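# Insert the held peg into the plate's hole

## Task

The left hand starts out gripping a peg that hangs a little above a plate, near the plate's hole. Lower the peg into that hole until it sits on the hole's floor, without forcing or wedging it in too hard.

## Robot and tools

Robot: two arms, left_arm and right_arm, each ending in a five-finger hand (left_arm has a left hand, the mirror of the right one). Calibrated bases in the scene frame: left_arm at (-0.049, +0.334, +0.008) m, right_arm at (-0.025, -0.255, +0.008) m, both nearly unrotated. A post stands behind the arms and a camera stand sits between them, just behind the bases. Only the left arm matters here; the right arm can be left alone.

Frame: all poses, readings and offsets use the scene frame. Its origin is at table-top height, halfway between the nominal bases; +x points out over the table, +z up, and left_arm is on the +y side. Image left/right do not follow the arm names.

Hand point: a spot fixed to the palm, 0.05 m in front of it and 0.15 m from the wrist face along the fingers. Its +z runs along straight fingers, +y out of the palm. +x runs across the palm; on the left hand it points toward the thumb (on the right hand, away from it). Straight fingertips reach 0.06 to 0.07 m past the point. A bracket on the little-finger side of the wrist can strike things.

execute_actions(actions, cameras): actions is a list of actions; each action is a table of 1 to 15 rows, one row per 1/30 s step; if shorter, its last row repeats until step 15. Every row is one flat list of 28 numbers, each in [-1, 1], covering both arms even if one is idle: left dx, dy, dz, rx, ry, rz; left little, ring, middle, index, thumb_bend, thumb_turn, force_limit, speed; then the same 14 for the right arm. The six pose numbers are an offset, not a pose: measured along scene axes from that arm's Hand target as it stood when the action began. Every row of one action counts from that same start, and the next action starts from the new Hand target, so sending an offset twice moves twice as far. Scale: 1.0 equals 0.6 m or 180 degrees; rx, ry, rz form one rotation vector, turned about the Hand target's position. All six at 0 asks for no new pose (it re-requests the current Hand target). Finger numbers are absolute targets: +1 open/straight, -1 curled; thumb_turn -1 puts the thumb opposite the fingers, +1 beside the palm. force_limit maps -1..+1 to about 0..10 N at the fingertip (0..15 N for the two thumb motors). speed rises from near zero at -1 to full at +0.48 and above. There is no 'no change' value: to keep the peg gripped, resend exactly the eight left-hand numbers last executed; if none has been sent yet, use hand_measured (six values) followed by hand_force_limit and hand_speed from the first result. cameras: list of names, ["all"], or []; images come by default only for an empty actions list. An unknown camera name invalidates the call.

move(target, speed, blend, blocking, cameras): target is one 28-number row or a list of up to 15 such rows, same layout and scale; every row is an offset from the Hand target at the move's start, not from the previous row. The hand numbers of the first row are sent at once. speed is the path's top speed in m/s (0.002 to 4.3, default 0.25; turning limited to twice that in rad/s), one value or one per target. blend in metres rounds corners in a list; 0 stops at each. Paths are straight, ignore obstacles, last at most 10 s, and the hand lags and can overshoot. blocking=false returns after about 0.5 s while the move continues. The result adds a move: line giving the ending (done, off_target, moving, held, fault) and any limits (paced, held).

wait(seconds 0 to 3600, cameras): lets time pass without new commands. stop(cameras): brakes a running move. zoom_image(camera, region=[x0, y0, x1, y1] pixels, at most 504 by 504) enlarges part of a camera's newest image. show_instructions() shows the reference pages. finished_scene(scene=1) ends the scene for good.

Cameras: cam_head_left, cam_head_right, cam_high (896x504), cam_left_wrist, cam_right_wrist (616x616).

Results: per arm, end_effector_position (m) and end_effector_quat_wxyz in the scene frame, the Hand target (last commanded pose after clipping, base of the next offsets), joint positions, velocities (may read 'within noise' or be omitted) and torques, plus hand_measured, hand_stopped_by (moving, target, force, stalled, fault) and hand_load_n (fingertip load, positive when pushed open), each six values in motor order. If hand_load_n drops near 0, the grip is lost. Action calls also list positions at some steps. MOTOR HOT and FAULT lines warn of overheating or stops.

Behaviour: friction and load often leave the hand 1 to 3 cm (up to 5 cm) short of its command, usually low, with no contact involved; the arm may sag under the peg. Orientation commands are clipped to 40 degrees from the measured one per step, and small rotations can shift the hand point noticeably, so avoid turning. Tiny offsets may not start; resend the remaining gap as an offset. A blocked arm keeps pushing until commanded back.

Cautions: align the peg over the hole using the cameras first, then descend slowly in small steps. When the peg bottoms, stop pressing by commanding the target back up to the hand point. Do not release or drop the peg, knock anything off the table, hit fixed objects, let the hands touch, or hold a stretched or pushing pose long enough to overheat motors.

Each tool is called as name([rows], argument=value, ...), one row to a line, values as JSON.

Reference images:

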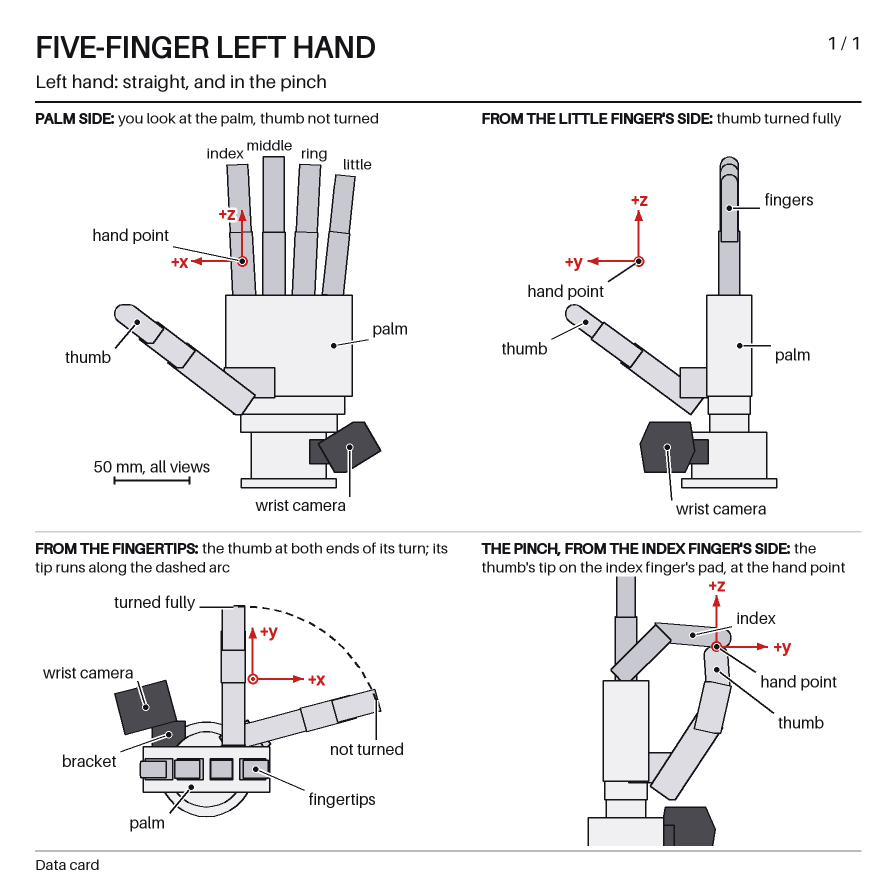

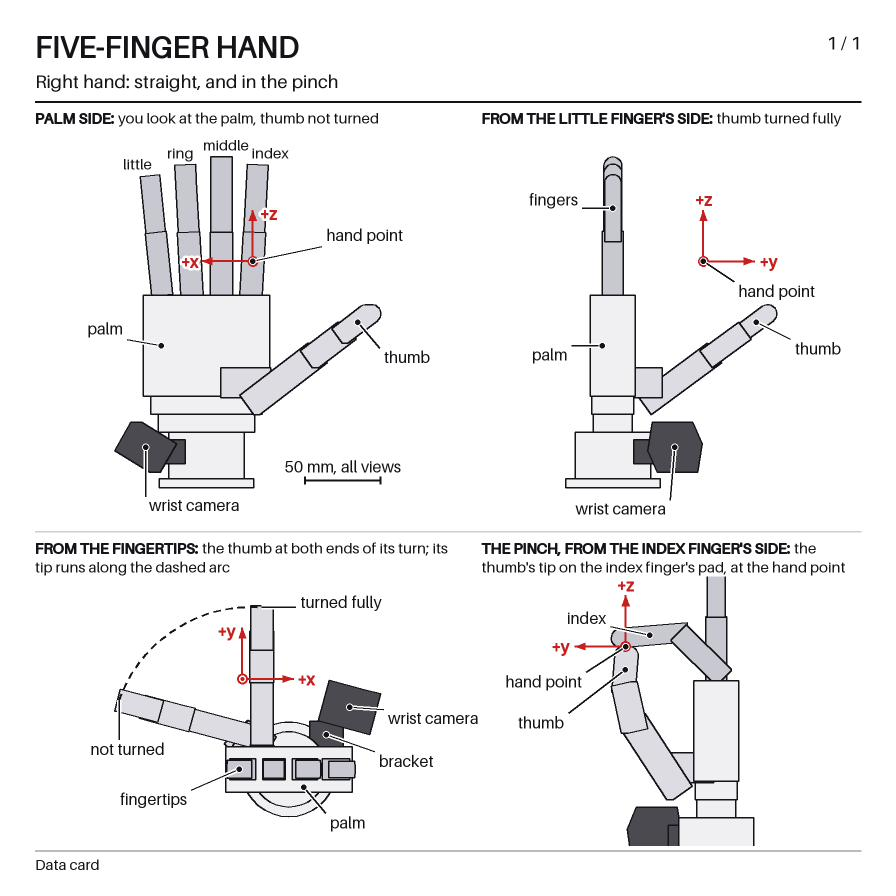

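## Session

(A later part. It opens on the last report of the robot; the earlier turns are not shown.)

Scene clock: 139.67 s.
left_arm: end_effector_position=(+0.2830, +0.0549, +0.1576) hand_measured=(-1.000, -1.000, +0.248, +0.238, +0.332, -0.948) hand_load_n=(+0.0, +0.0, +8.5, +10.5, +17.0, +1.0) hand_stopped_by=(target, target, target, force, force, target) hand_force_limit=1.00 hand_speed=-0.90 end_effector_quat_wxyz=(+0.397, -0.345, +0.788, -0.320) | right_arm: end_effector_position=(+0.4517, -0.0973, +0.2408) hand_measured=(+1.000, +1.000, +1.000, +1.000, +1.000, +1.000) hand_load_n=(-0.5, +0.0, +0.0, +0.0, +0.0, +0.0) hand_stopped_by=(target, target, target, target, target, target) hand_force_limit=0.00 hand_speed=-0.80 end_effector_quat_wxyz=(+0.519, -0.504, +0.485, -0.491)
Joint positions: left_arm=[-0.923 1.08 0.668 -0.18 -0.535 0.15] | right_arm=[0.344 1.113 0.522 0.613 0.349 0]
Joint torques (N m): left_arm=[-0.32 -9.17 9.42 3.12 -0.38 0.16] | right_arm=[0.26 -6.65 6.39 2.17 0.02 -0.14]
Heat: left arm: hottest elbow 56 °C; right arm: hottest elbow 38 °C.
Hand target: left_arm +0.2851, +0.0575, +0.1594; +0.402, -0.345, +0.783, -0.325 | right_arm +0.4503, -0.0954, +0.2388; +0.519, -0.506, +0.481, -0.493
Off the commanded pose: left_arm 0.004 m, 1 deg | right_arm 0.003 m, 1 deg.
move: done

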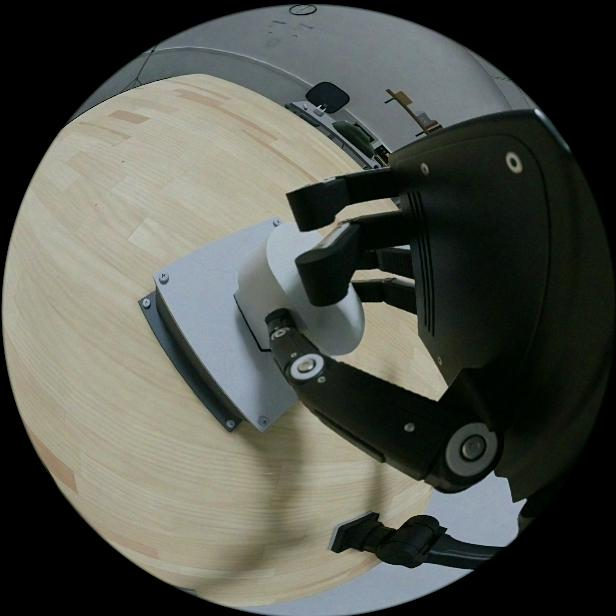

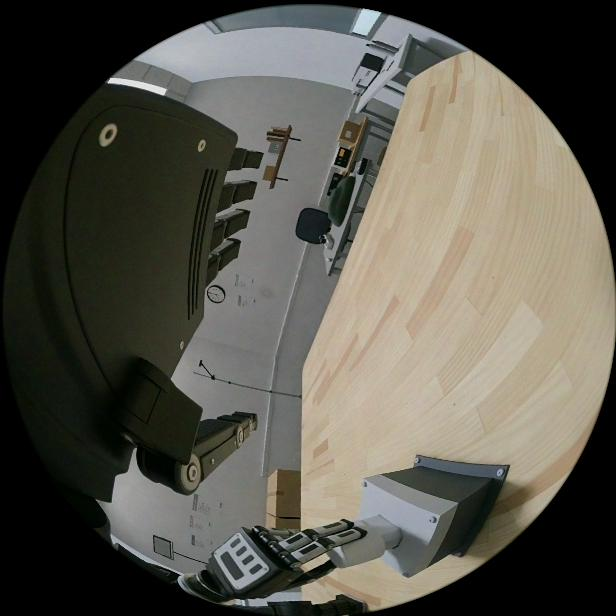

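move(target=[-0.0017,0.001,-0.008,0,0,0,-1,-1,0.246,0.236,0.326,-0.948,1.0,-0.9,0,0,0,0,0,0,1,1,1,1,1,1,0.0,-0.8], speed=0.03, cameras=["cam_left_wrist","cam_right_wrist"])

zoom_image(camera="cam_right_wrist", region=[350, 505, 410, 565])

zoom_image(camera="cam_left_wrist", region=[225, 280, 275, 355])

Scene clock: 141.30 s.
left_arm: end_effector_position=(+0.2826, +0.0554, +0.1548) hand_measured=(-1.000, -1.000, +0.248, +0.238, +0.332, -0.948) hand_load_n=(+0.5, +0.0, +8.5, +10.0, +17.0, +1.0) hand_stopped_by=(target, target, target, force, force, target) hand_force_limit=1.00 hand_speed=-0.90 end_effector_quat_wxyz=(+0.398, -0.345, +0.787, -0.322) | right_arm: end_effector_position=(+0.4517, -0.0973, +0.2408) hand_measured=(+1.000, +1.000, +1.000, +1.000, +1.000, +1.000) hand_load_n=(-0.5, +0.0, +0.0, +0.0, +0.0, -0.5) hand_stopped_by=(target, target, target, target, target, target) hand_force_limit=0.00 hand_speed=-0.80 end_effector_quat_wxyz=(+0.519, -0.504, +0.485, -0.491)
Joint positions: left_arm=[-0.923 1.08 0.658 -0.164 -0.535 0.15] | right_arm=[0.344 1.113 0.522 0.613 0.349 0]
Joint torques (N m): left_arm=[-0.38 -8.7 9.26 3.03 -0.45 0.17] | right_arm=[0.32 -6.65 6.39 2.18 0.02 -0.14]
Heat: left arm: hottest elbow 56 °C; right arm: hottest elbow 38 °C.
Hand target: left_arm +0.2841, +0.0583, +0.1544; +0.402, -0.345, +0.783, -0.325 | right_arm +0.4503, -0.0954, +0.2388; +0.519, -0.506, +0.481, -0.493
Off the commanded pose: left_arm 0.003 m, 1 deg | right_arm 0.003 m, 1 deg.
move: done

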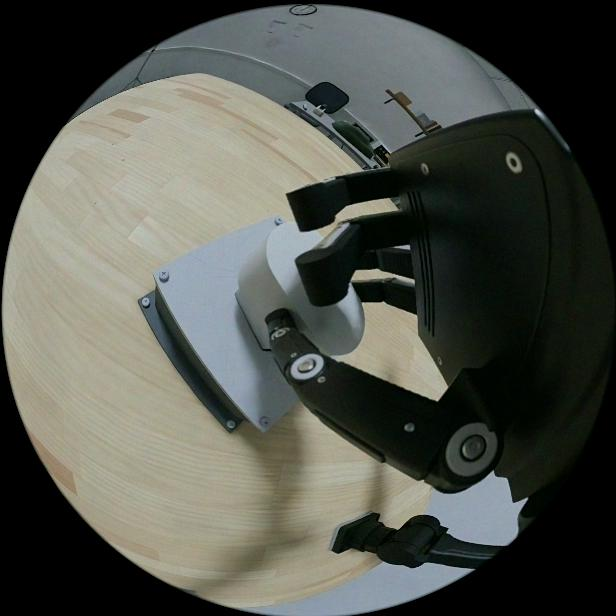

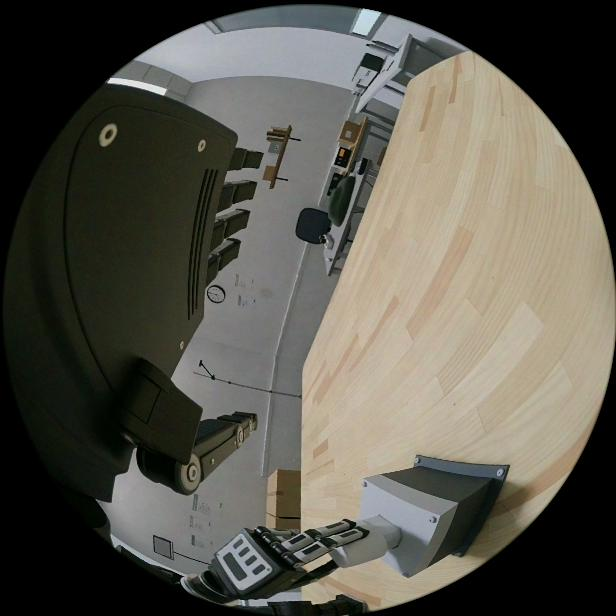

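Scaled by 8.400 from the camera's image (finer frame: 880x880).

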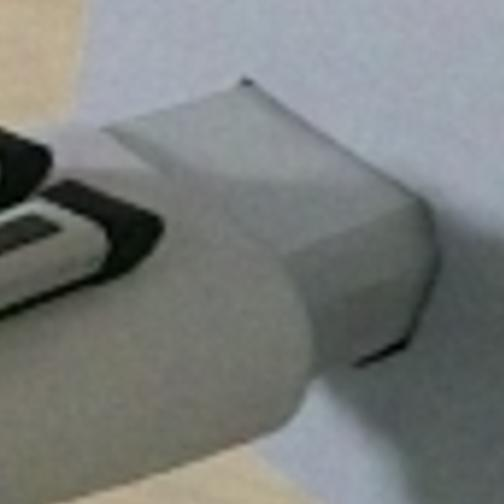

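Scaled by 6.720 from the camera's image (finer frame: 880x880).

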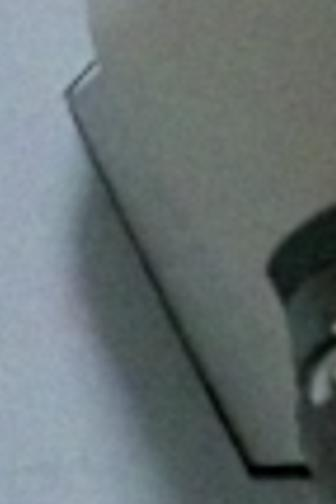

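move(target=[-0.0005,0.0,-0.013,0,0,0,-1,-1,0.246,0.236,0.326,-0.948,1.0,-0.9,0,0,0,0,0,0,1,1,1,1,1,1,0.0,-0.8], speed=0.04, cameras=["cam_left_wrist","cam_right_wrist"])

zoom_image(camera="cam_right_wrist", region=[350, 505, 410, 565])

zoom_image(camera="cam_left_wrist", region=[225, 280, 275, 355])

Scene clock: 142.90 s.
left_arm: end_effector_position=(+0.2825, +0.0555, +0.1516) hand_measured=(-1.000, -1.000, +0.248, +0.238, +0.332, -0.948) hand_load_n=(+0.0, +0.0, +9.0, +10.5, +17.5, +1.0) hand_stopped_by=(target, target, target, force, force, target) hand_force_limit=1.00 hand_speed=-0.90 end_effector_quat_wxyz=(+0.399, -0.346, +0.784, -0.327) | right_arm: end_effector_position=(+0.4517, -0.0973, +0.2408) hand_measured=(+1.000, +1.000, +1.000, +1.000, +1.000, +1.000) hand_load_n=(+0.0, +0.0, +0.0, -0.5, +0.0, +0.0) hand_stopped_by=(target, target, target, target, target, target) hand_force_limit=0.00 hand_speed=-0.80 end_effector_quat_wxyz=(+0.519, -0.504, +0.485, -0.491)
Joint positions: left_arm=[-0.923 1.08 0.643 -0.138 -0.535 0.15] | right_arm=[0.344 1.113 0.522 0.613 0.349 0]
Joint torques (N m): left_arm=[-0.5 -7.77 9.14 3 -0.46 0.17] | right_arm=[0.26 -6.65 6.39 2.18 0.02 -0.14]
Heat: left arm: hottest elbow 56 °C; right arm: hottest elbow 38 °C.
Hand target: left_arm +0.2838, +0.0582, +0.1466; +0.402, -0.345, +0.783, -0.325 | right_arm +0.4503, -0.0954, +0.2388; +0.519, -0.506, +0.481, -0.493
Off the commanded pose: left_arm 0.006 m, 0 deg | right_arm 0.003 m, 1 deg.
move: done

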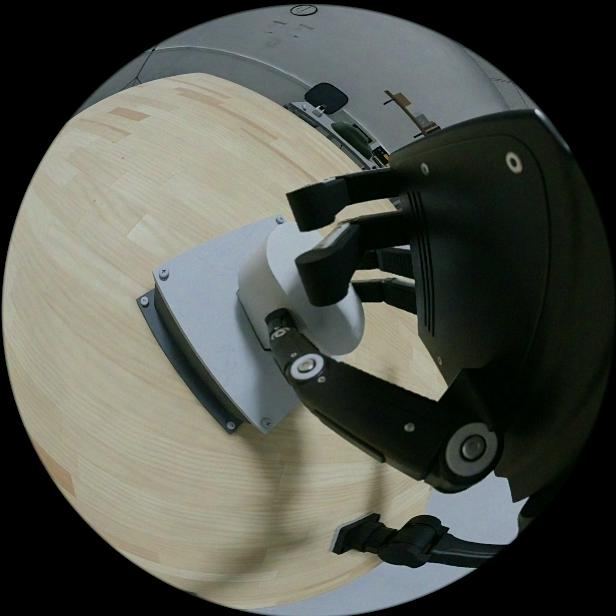

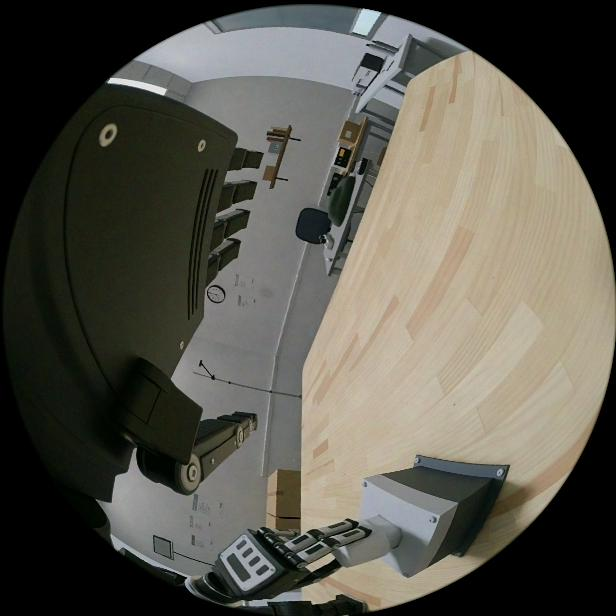

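Scaled by 8.400 from the camera's image (finer frame: 880x880).

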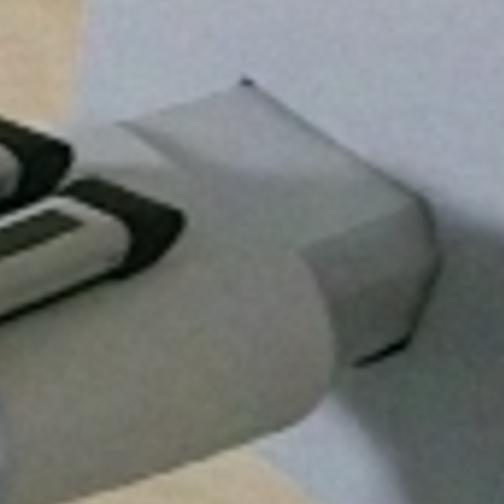

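Scaled by 6.720 from the camera's image (finer frame: 880x880).

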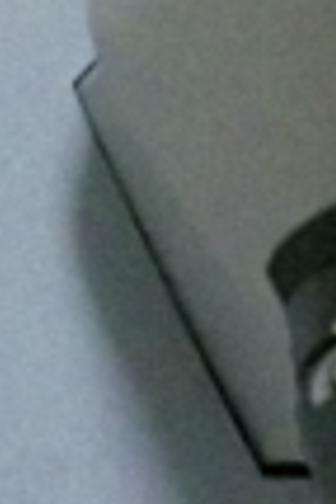

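move(target=[0.0,0.0,-0.012,0.006,0.004,0,-1,-1,0.246,0.236,0.326,-0.948,1.0,-0.9,0,0,0,0,0,0,1,1,1,1,1,1,0.0,-0.8], speed=0.04, cameras=["cam_left_wrist","cam_right_wrist"])

zoom_image(camera="cam_right_wrist", region=[350, 505, 410, 565])

zoom_image(camera="cam_left_wrist", region=[225, 280, 275, 355])

Scene clock: 144.60 s.
left_arm: end_effector_position=(+0.2832, +0.0546, +0.1456) hand_measured=(-1.000, -1.000, +0.248, +0.238, +0.332, -0.948) hand_load_n=(+0.0, +0.0, +9.0, +10.5, +17.5, +1.0) hand_stopped_by=(target, target, target, force, force, target) hand_force_limit=1.00 hand_speed=-0.90 end_effector_quat_wxyz=(+0.398, -0.345, +0.787, -0.322) | right_arm: end_effector_position=(+0.4517, -0.0973, +0.2408) hand_measured=(+1.000, +1.000, +1.000, +1.000, +1.000, +1.000) hand_load_n=(+0.0, +0.0, +0.0, +0.0, +0.0, +0.0) hand_stopped_by=(target, target, target, target, target, target) hand_force_limit=0.00 hand_speed=-0.80 end_effector_quat_wxyz=(+0.519, -0.504, +0.485, -0.491)
Joint positions: left_arm=[-0.923 1.097 0.643 -0.132 -0.535 0.15] | right_arm=[0.344 1.113 0.522 0.613 0.349 0]
Joint torques (N m): left_arm=[-0.67 -7.71 9.35 2.63 -0.56 0.18] | right_arm=[0.32 -6.65 6.39 2.18 0.02 -0.14]
Heat: left arm: hottest elbow 56 °C; right arm: hottest elbow 38 °C.
Hand target: left_arm +0.2838, +0.0582, +0.1396; +0.401, -0.344, +0.789, -0.315 | right_arm +0.4503, -0.0954, +0.2388; +0.519, -0.506, +0.481, -0.493
Off the commanded pose: left_arm 0.007 m, 1 deg | right_arm 0.003 m, 1 deg.
move: done

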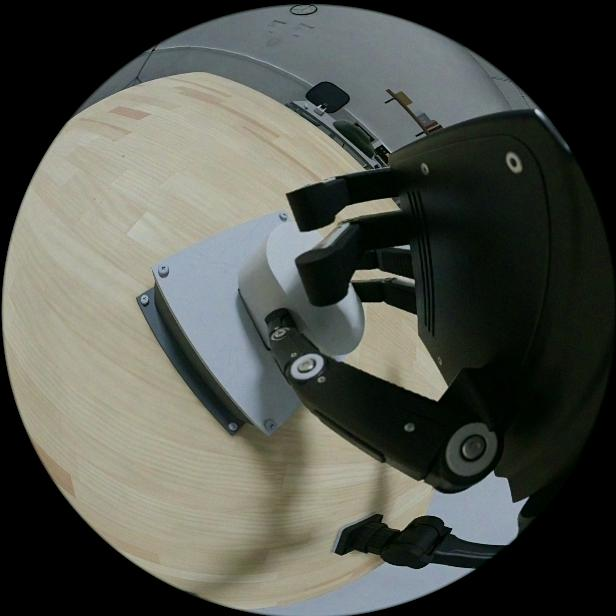

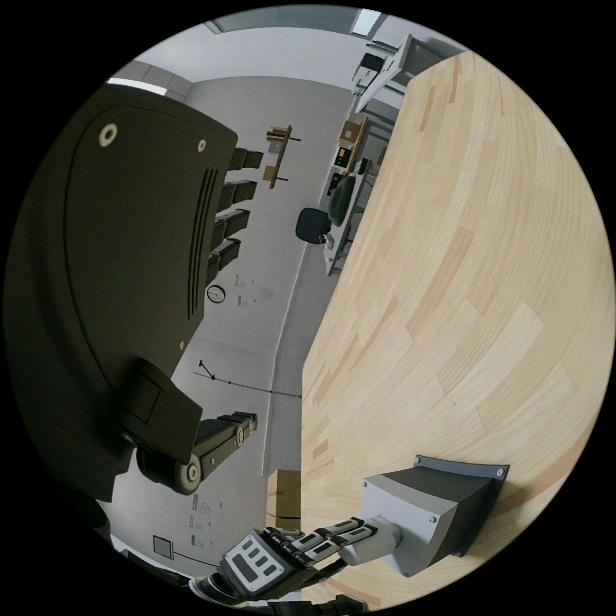

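Scaled by 8.400 from the camera's image (finer frame: 880x880).

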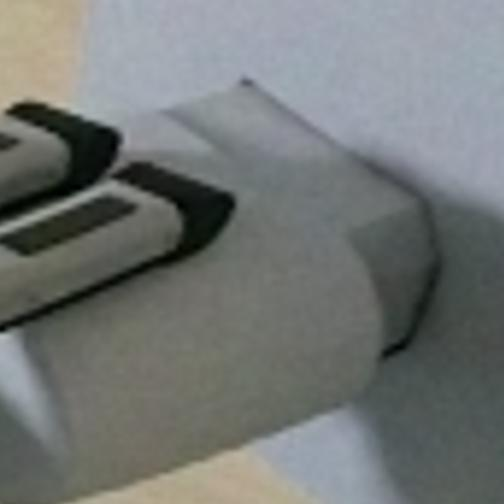

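Scaled by 6.720 from the camera's image (finer frame: 880x880).

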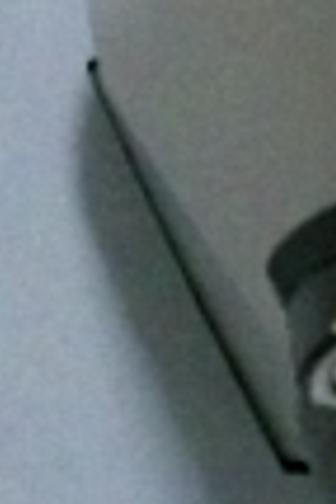

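move(target=[0.0,0.0,-0.010,0,0,0,-1,-1,0.246,0.236,0.326,-0.948,1.0,-0.9,0,0,0,0,0,0,1,1,1,1,1,1,0.0,-0.8], speed=0.04, cameras=["cam_left_wrist","cam_right_wrist"])

zoom_image(camera="cam_right_wrist", region=[350, 505, 410, 565])

Scene clock: 145.87 s.
left_arm: end_effector_position=(+0.2839, +0.0538, +0.1409) hand_measured=(-1.000, -1.000, +0.248, +0.238, +0.332, -0.948) hand_load_n=(+0.0, +0.0, +9.0, +10.5, +17.5, +1.0) hand_stopped_by=(target, target, target, force, force, target) hand_force_limit=1.00 hand_speed=-0.90 end_effector_quat_wxyz=(+0.398, -0.345, +0.787, -0.321) | right_arm: end_effector_position=(+0.4517, -0.0973, +0.2408) hand_measured=(+1.000, +1.000, +1.000, +1.000, +1.000, +1.000) hand_load_n=(+0.0, +0.0, +0.0, +0.0, +0.0, +0.0) hand_stopped_by=(target, target, target, target, target, target) hand_force_limit=0.00 hand_speed=-0.80 end_effector_quat_wxyz=(+0.519, -0.504, +0.485, -0.491)
Joint positions: left_arm=[-0.923 1.108 0.637 -0.118 -0.535 0.15] | right_arm=[0.344 1.113 0.522 0.613 0.349 0]
Joint torques (N m): left_arm=[-0.5 -7.88 8.77 2.81 -0.56 0.17] | right_arm=[0.32 -6.65 6.39 2.18 0.02 -0.14]
Heat: left arm: hottest elbow 56 °C; right arm: hottest elbow 38 °C.
Hand target: left_arm +0.2838, +0.0582, +0.1335; +0.401, -0.343, +0.789, -0.315 | right_arm +0.4503, -0.0954, +0.2388; +0.519, -0.506, +0.481, -0.493
Off the commanded pose: left_arm 0.009 m, 1 deg | right_arm 0.003 m, 1 deg.
move: done

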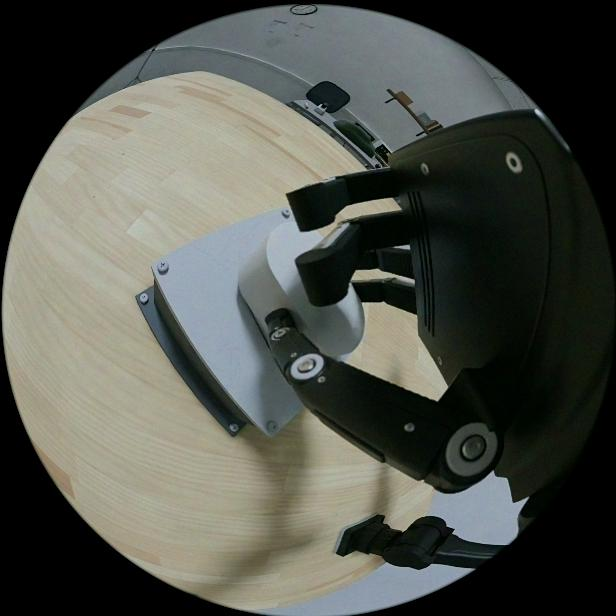

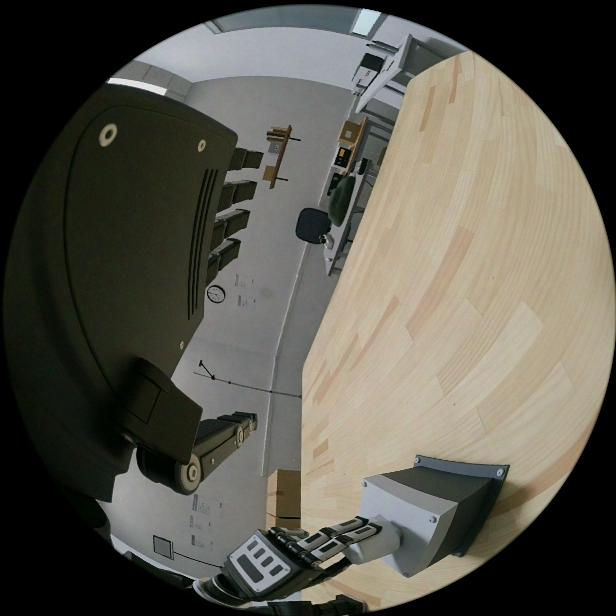

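Scaled by 8.400 from the camera's image (finer frame: 880x880).

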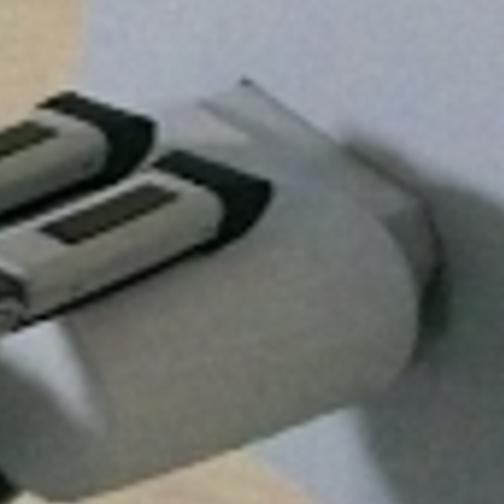

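move(target=[0.0,0.0,-0.008,0,0,0,-1,-1,0.246,0.236,0.326,-0.948,1.0,-0.9,0,0,0,0,0,0,1,1,1,1,1,1,0.0,-0.8], speed=0.03, cameras=["cam_left_wrist","cam_right_wrist"])

zoom_image(camera="cam_right_wrist", region=[350, 505, 410, 565])

Scene clock: 146.97 s.
left_arm: end_effector_position=(+0.2843, +0.0537, +0.1396) hand_measured=(-1.000, -1.000, +0.248, +0.238, +0.332, -0.948) hand_load_n=(+0.0, +0.0, +8.0, +10.0, +17.0, +0.0) hand_stopped_by=(target, target, target, force, force, target) hand_force_limit=1.00 hand_speed=-0.90 end_effector_quat_wxyz=(+0.399, -0.346, +0.785, -0.324) | right_arm: end_effector_position=(+0.4517, -0.0973, +0.2408) hand_measured=(+1.000, +1.000, +1.000, +1.000, +1.000, +1.000) hand_load_n=(+0.0, +0.0, -0.5, +0.0, +0.0, -0.5) hand_stopped_by=(target, target, target, target, target, target) hand_force_limit=0.00 hand_speed=-0.80 end_effector_quat_wxyz=(+0.519, -0.504, +0.485, -0.491)
Joint positions: left_arm=[-0.923 1.109 0.631 -0.104 -0.536 0.15] | right_arm=[0.344 1.113 0.522 0.613 0.349 0]
Joint torques (N m): left_arm=[-0.38 -7.3 8.53 2.93 -0.49 0.17] | right_arm=[0.32 -6.65 6.39 2.18 0.02 -0.14]
Heat: left arm: hottest elbow 56 °C; right arm: hottest elbow 38 °C.
Hand target: left_arm +0.2838, +0.0582, +0.1288; +0.401, -0.343, +0.789, -0.315 | right_arm +0.4503, -0.0954, +0.2388; +0.519, -0.506, +0.481, -0.493
Off the commanded pose: left_arm 0.012 m, 1 deg | right_arm 0.003 m, 1 deg.
move: off_target (left_arm)

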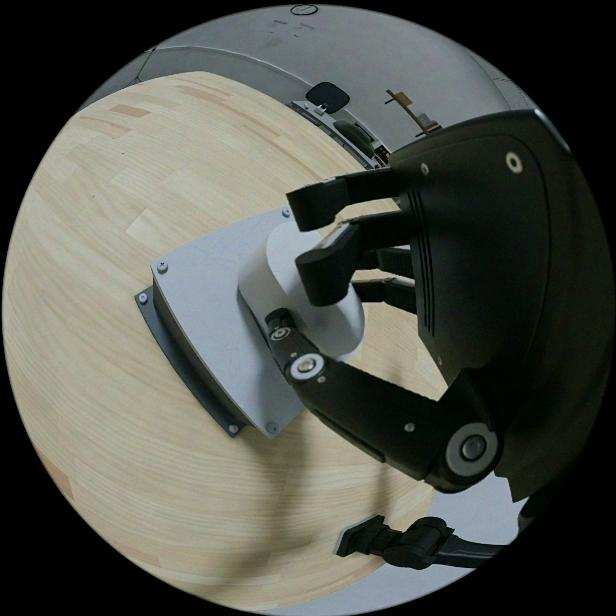

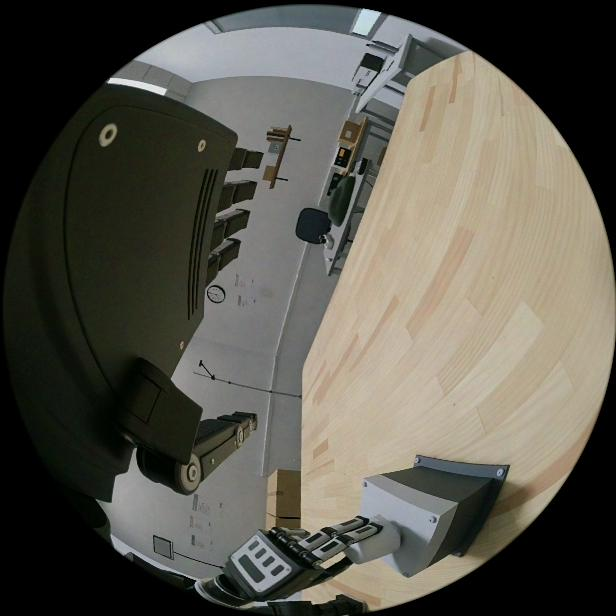

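Scaled by 8.400 from the camera's image (finer frame: 880x880).

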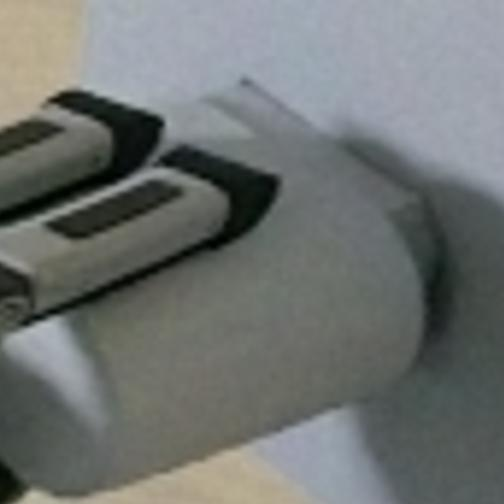

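move(target=[0.0,0.0,-0.006,0,0,0,-1,-1,0.246,0.236,0.326,-0.948,1.0,-0.9,0,0,0,0,0,0,1,1,1,1,1,1,0.0,-0.8], speed=0.03, cameras=["cam_left_wrist","cam_right_wrist"])

zoom_image(camera="cam_right_wrist", region=[350, 505, 410, 565])

Scene clock: 148.17 s.
left_arm: end_effector_position=(+0.2845, +0.0537, +0.1391) hand_measured=(-1.000, -1.000, +0.248, +0.238, +0.332, -0.948) hand_load_n=(+0.0, +0.0, +9.5, +7.5, +18.0, +0.0) hand_stopped_by=(target, target, target, force, force, target) hand_force_limit=1.00 hand_speed=-0.90 end_effector_quat_wxyz=(+0.400, -0.346, +0.784, -0.325) | right_arm: end_effector_position=(+0.4517, -0.0973, +0.2408) hand_measured=(+1.000, +1.000, +1.000, +1.000, +1.000, +1.000) hand_load_n=(-0.5, +0.0, +0.0, +0.0, +0.0, -0.5) hand_stopped_by=(target, target, target, target, target, target) hand_force_limit=0.00 hand_speed=-0.80 end_effector_quat_wxyz=(+0.519, -0.504, +0.485, -0.491)
Joint positions: left_arm=[-0.923 1.109 0.627 -0.094 -0.537 0.151] | right_arm=[0.344 1.113 0.522 0.613 0.349 0]
Joint torques (N m): left_arm=[-0.44 -6.71 8.36 2.97 -0.44 0.15] | right_arm=[0.26 -6.65 6.39 2.17 0.02 -0.14]
Heat: left arm: hottest elbow 56 °C; right arm: hottest elbow 38 °C.
Hand target: left_arm +0.2838, +0.0582, +0.1251; +0.401, -0.343, +0.789, -0.315 | right_arm +0.4503, -0.0954, +0.2388; +0.519, -0.506, +0.481, -0.493
Off the commanded pose: left_arm 0.015 m, 1 deg | right_arm 0.003 m, 1 deg.
move: off_target (left_arm)

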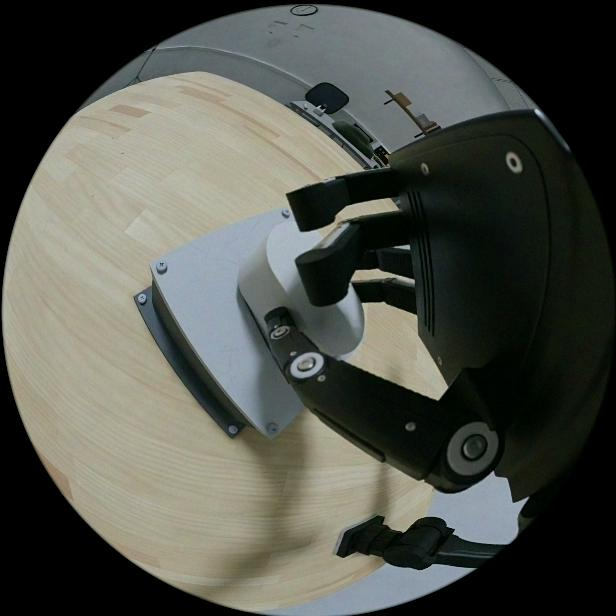

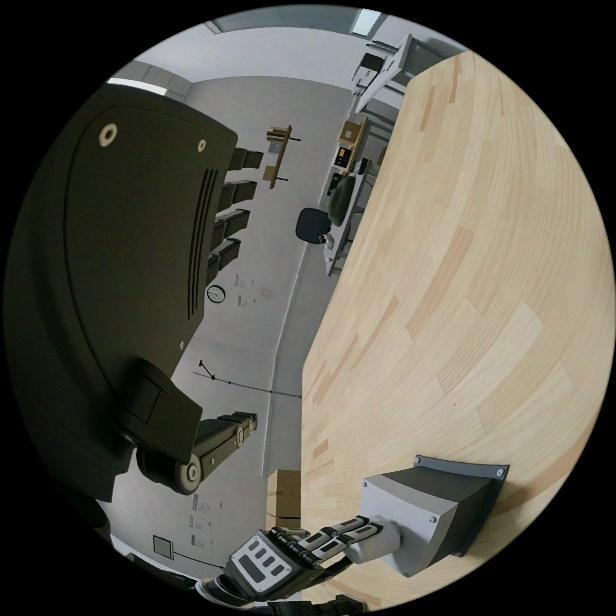

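Scaled by 8.400 from the camera's image (finer frame: 880x880).

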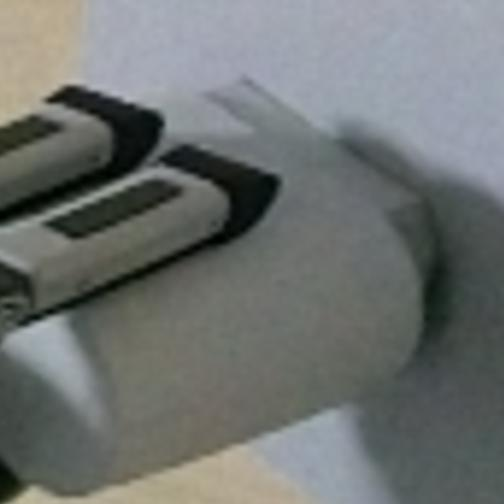

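zoom_image(camera="cam_left_wrist", region=[220, 250, 290, 370])

zoom_image(camera="cam_right_wrist", region=[310, 490, 440, 590])

Scaled by 4.200 from the camera's image (finer frame: 880x880).

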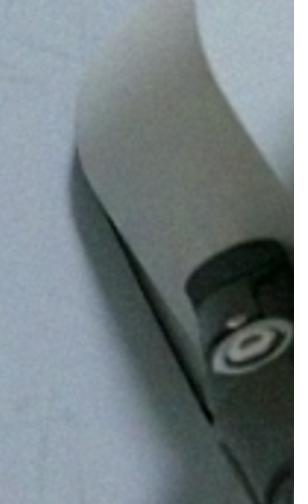

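Scaled by 3.877 from the camera's image (finer frame: 880x880).

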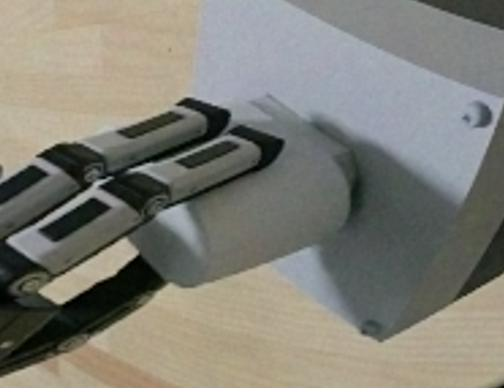

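move(target=[0.0,-0.003,0.022,0,0,0,-1,-1,0.246,0.236,0.326,-0.948,1.0,-0.9,0,0,0,0,0,0,1,1,1,1,1,1,0.0,-0.8], speed=0.03, cameras=["cam_left_wrist","cam_right_wrist"])

zoom_image(camera="cam_right_wrist", region=[350, 505, 410, 565])

Scene clock: 155.17 s.
left_arm: end_effector_position=(+0.2840, +0.0545, +0.1390) hand_measured=(-1.000, -1.000, +0.248, +0.238, +0.332, -0.948) hand_load_n=(+0.0, +0.0, +9.0, +10.5, +17.5, +1.0) hand_stopped_by=(target, target, target, force, force, target) hand_force_limit=1.00 hand_speed=-0.90 end_effector_quat_wxyz=(+0.400, -0.346, +0.785, -0.324) | right_arm: end_effector_position=(+0.4517, -0.0973, +0.2408) hand_measured=(+1.000, +1.000, +1.000, +1.000, +1.000, +1.000) hand_load_n=(+0.0, -0.5, +0.0, +0.0, +0.0, -0.5) hand_stopped_by=(target, target, target, target, target, target) hand_force_limit=0.00 hand_speed=-0.80 end_effector_quat_wxyz=(+0.519, -0.504, +0.485, -0.491)
Joint positions: left_arm=[-0.923 1.108 0.627 -0.098 -0.537 0.151] | right_arm=[0.344 1.113 0.522 0.613 0.349 0]
Joint torques (N m): left_arm=[-0.85 -8.18 10.66 1.32 -0.54 0.14] | right_arm=[0.32 -6.65 6.39 2.18 0.02 -0.14]
Heat: left arm: hottest elbow 54 °C; right arm: hottest elbow 38 °C.
Hand target: left_arm +0.2838, +0.0564, +0.1384; +0.401, -0.343, +0.789, -0.315 | right_arm +0.4503, -0.0954, +0.2388; +0.519, -0.506, +0.481, -0.493
Off the commanded pose: left_arm 0.002 m, 1 deg | right_arm 0.003 m, 1 deg.
move: done

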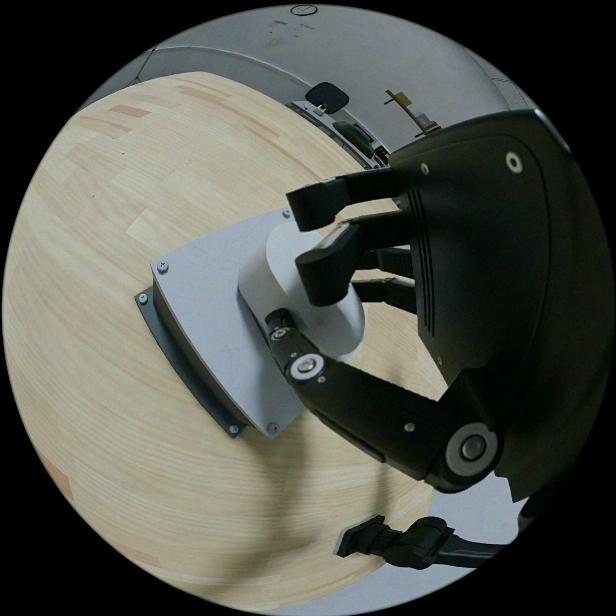

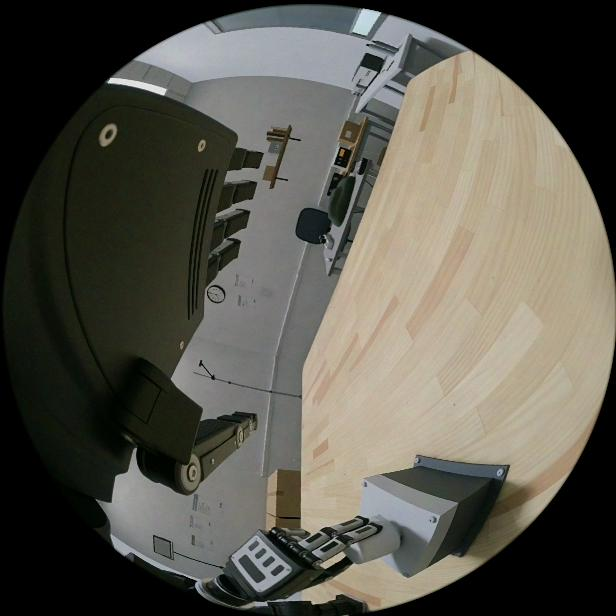

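Scaled by 8.400 from the camera's image (finer frame: 880x880).

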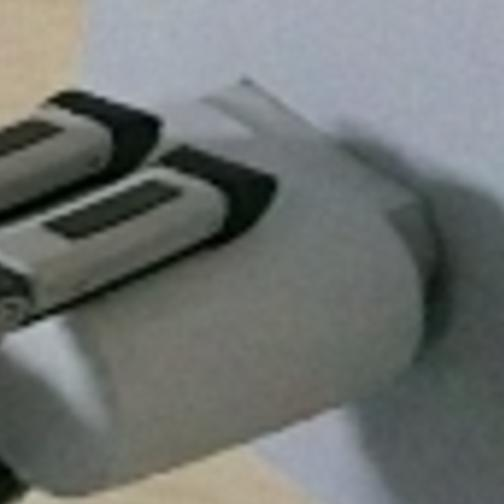

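move(target=[0,0,0,0,0,0,-1,-1,0.36,0.35,0.42,-0.948,1.0,-0.8,0,0,0,0,0,0,1,1,1,1,1,1,0.0,-0.8], speed=0.03, cameras=["cam_left_wrist","cam_right_wrist"])

zoom_image(camera="cam_right_wrist", region=[350, 505, 410, 565])

Scene clock: 156.53 s.
left_arm: end_effector_position=(+0.2828, +0.0565, +0.1372) hand_measured=(-1.000, -1.000, +0.360, +0.350, +0.420, -0.948) hand_load_n=(+0.0, +0.0, +0.0, +0.0, +0.0, +0.0) hand_stopped_by=(target, target, target, target, target, target) hand_force_limit=1.00 hand_speed=-0.80 end_effector_quat_wxyz=(+0.399, -0.346, +0.787, -0.319) | right_arm: end_effector_position=(+0.4517, -0.0973, +0.2408) hand_measured=(+1.000, +1.000, +1.000, +1.000, +1.000, +1.000) hand_load_n=(-0.5, +0.0, +0.0, +0.0, +0.0, +0.0) hand_stopped_by=(target, target, target, target, target, target) hand_force_limit=0.00 hand_speed=-0.80 end_effector_quat_wxyz=(+0.519, -0.504, +0.485, -0.491)
Joint positions: left_arm=[-0.923 1.107 0.627 -0.11 -0.54 0.151] | right_arm=[0.344 1.113 0.522 0.613 0.349 0]
Joint torques (N m): left_arm=[-0.79 -7.88 10.65 1.83 -0.46 0.15] | right_arm=[0.26 -6.59 6.41 2.17 0.02 -0.14]
Heat: left arm: hottest elbow 54 °C; right arm: hottest elbow 38 °C.
Hand target: left_arm +0.2838, +0.0564, +0.1383; +0.401, -0.343, +0.789, -0.315 | right_arm +0.4503, -0.0954, +0.2388; +0.519, -0.506, +0.481, -0.493
Off the commanded pose: left_arm 0.001 m, 1 deg | right_arm 0.003 m, 1 deg.
move: done

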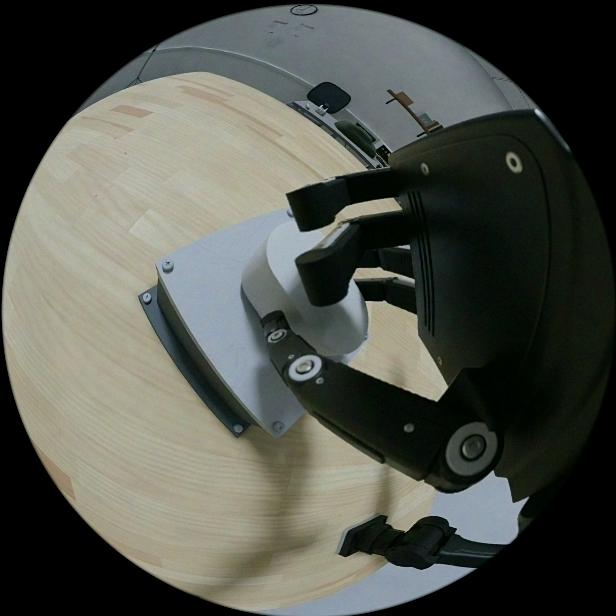

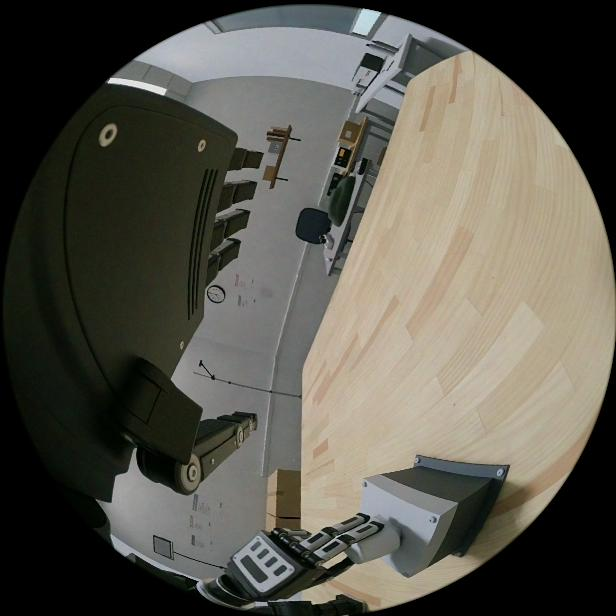

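Scaled by 8.400 from the camera's image (finer frame: 880x880).

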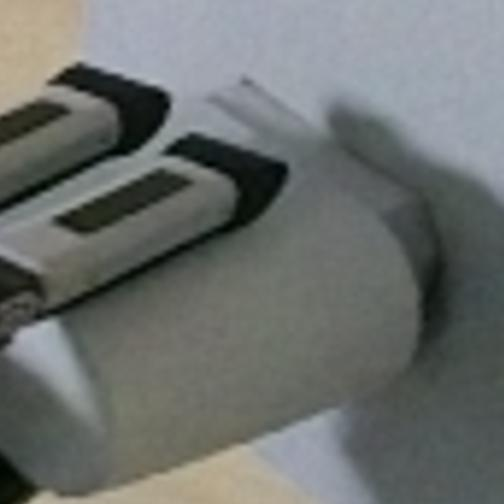

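move([
  [0,0,0,0,0,0,-1,-1,0.9,0.9,0.9,-0.948,1.0,-0.6,0,0,0,0,0,0,1,1,1,1,1,1,0.0,-0.8],
  [0,0,0.1,0,0,0,-1,-1,0.9,0.9,0.9,-0.948,1.0,-0.6,0,0,0,0,0,0,1,1,1,1,1,1,0.0,-0.8],
], speed=0.06, cameras=["cam_left_wrist","cam_right_wrist","cam_head_right"])

zoom_image(camera="cam_right_wrist", region=[310, 490, 440, 590])

Scene clock: 159.90 s.
left_arm: end_effector_position=(+0.2733, +0.0683, +0.1691) hand_measured=(-1.000, -1.000, +0.900, +0.900, +0.900, -0.948) hand_load_n=(+0.0, +0.0, +0.0, +0.0, +0.0, +0.5) hand_stopped_by=(target, target, target, target, target, target) hand_force_limit=1.00 hand_speed=-0.60 end_effector_quat_wxyz=(+0.393, -0.343, +0.800, -0.296) | right_arm: end_effector_position=(+0.4517, -0.0973, +0.2408) hand_measured=(+1.000, +1.000, +1.000, +1.000, +1.000, +1.000) hand_load_n=(+0.0, +0.0, +0.0, +0.0, +0.0, +0.0) hand_stopped_by=(target, target, target, target, target, target) hand_force_limit=0.00 hand_speed=-0.80 end_effector_quat_wxyz=(+0.519, -0.504, +0.485, -0.491)
Joint positions: left_arm=[-0.923 1.036 0.697 -0.305 -0.54 0.151] | right_arm=[0.344 1.113 0.522 0.613 0.349 0]
Joint torques (N m): left_arm=[-0.85 -8.23 15.2 1.78 -0.47 0.15] | right_arm=[0.26 -6.65 6.39 2.17 0.02 -0.14]
Heat: left arm: hottest elbow 54 °C; right arm: hottest elbow 38 °C.
Hand target: left_arm +0.2838, +0.0564, +0.1983; +0.401, -0.343, +0.789, -0.315 | right_arm +0.4503, -0.0954, +0.2388; +0.519, -0.506, +0.481, -0.493
Off the commanded pose: left_arm 0.033 m, 3 deg | right_arm 0.003 m, 1 deg.
move: off_target (left_arm)
Images, in order (width x height): cam_head_right 896x504, cam_left_wrist 616x616, cam_right_wrist 616x616.

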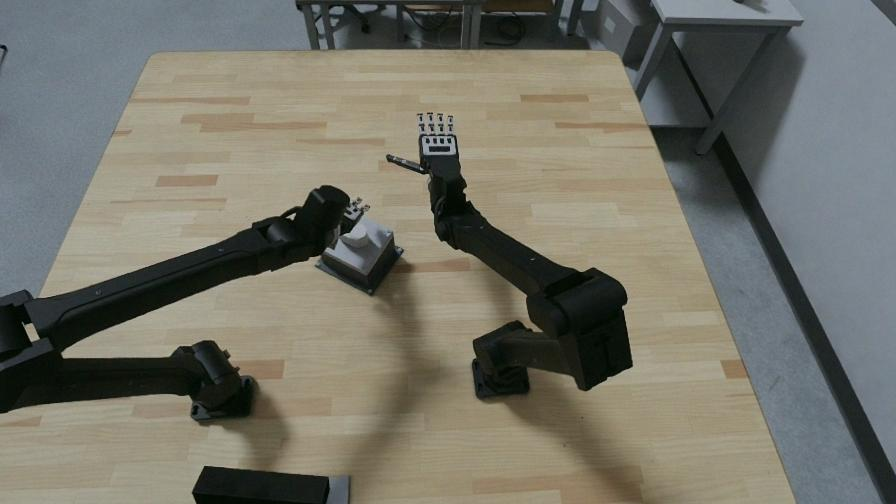

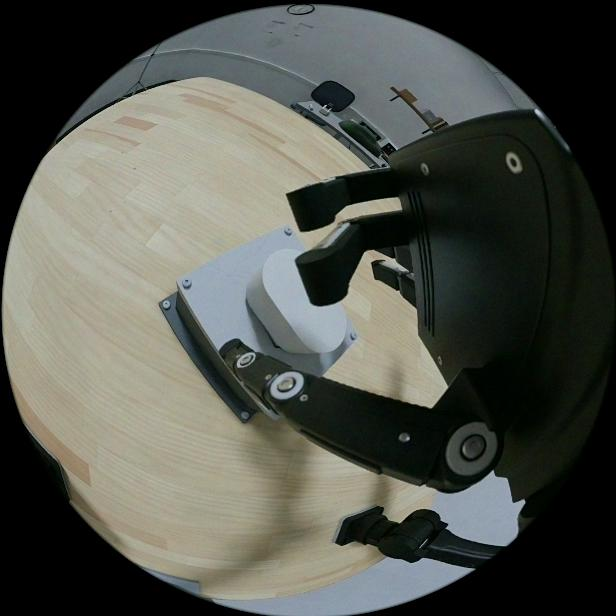

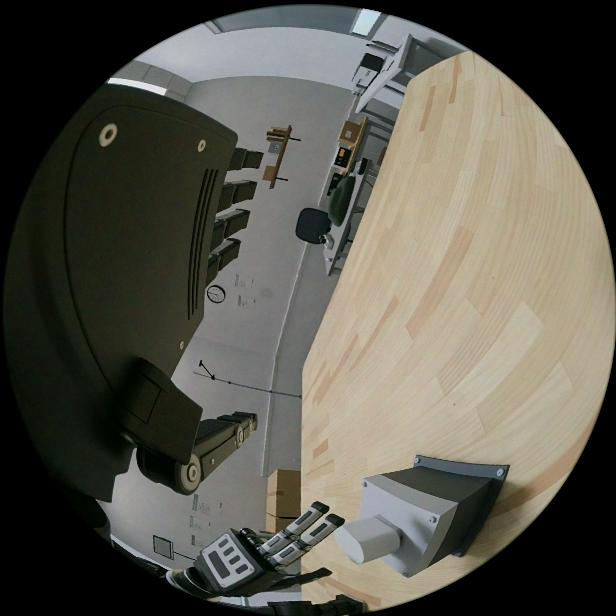

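Scaled by 3.877 from the camera's image (finer frame: 880x880).

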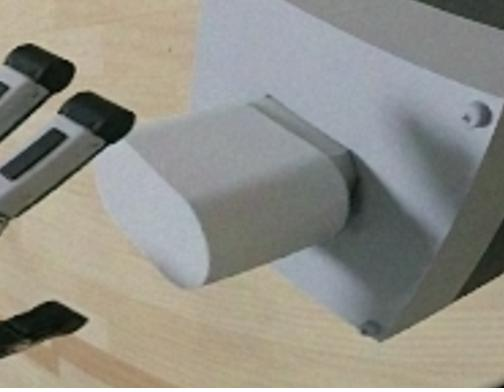

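zoom_image(camera="cam_right_wrist", region=[350, 505, 410, 565])

zoom_image(camera="cam_left_wrist", region=[225, 230, 355, 370])

Scaled by 8.400 from the camera's image (finer frame: 880x880).

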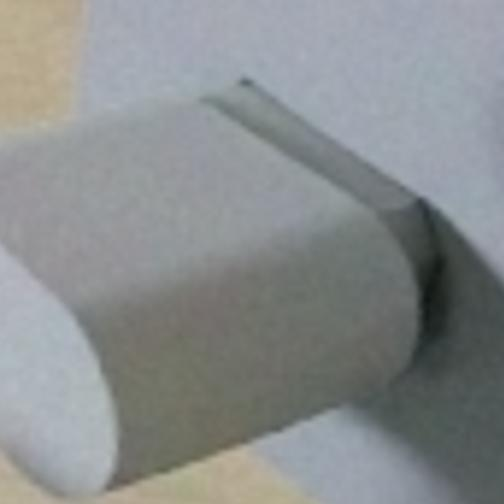

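Scaled by 3.600 from the camera's image (finer frame: 880x880).

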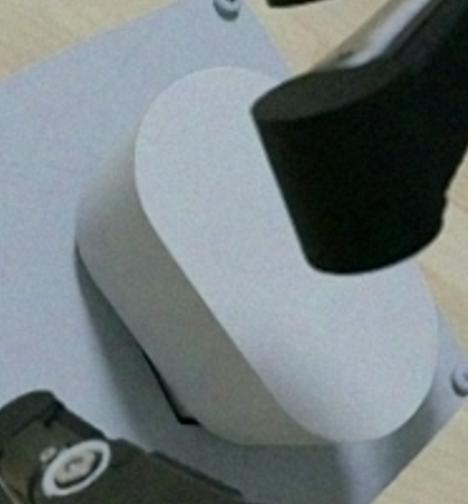

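finished_scene()

The scene is finished: the task was done.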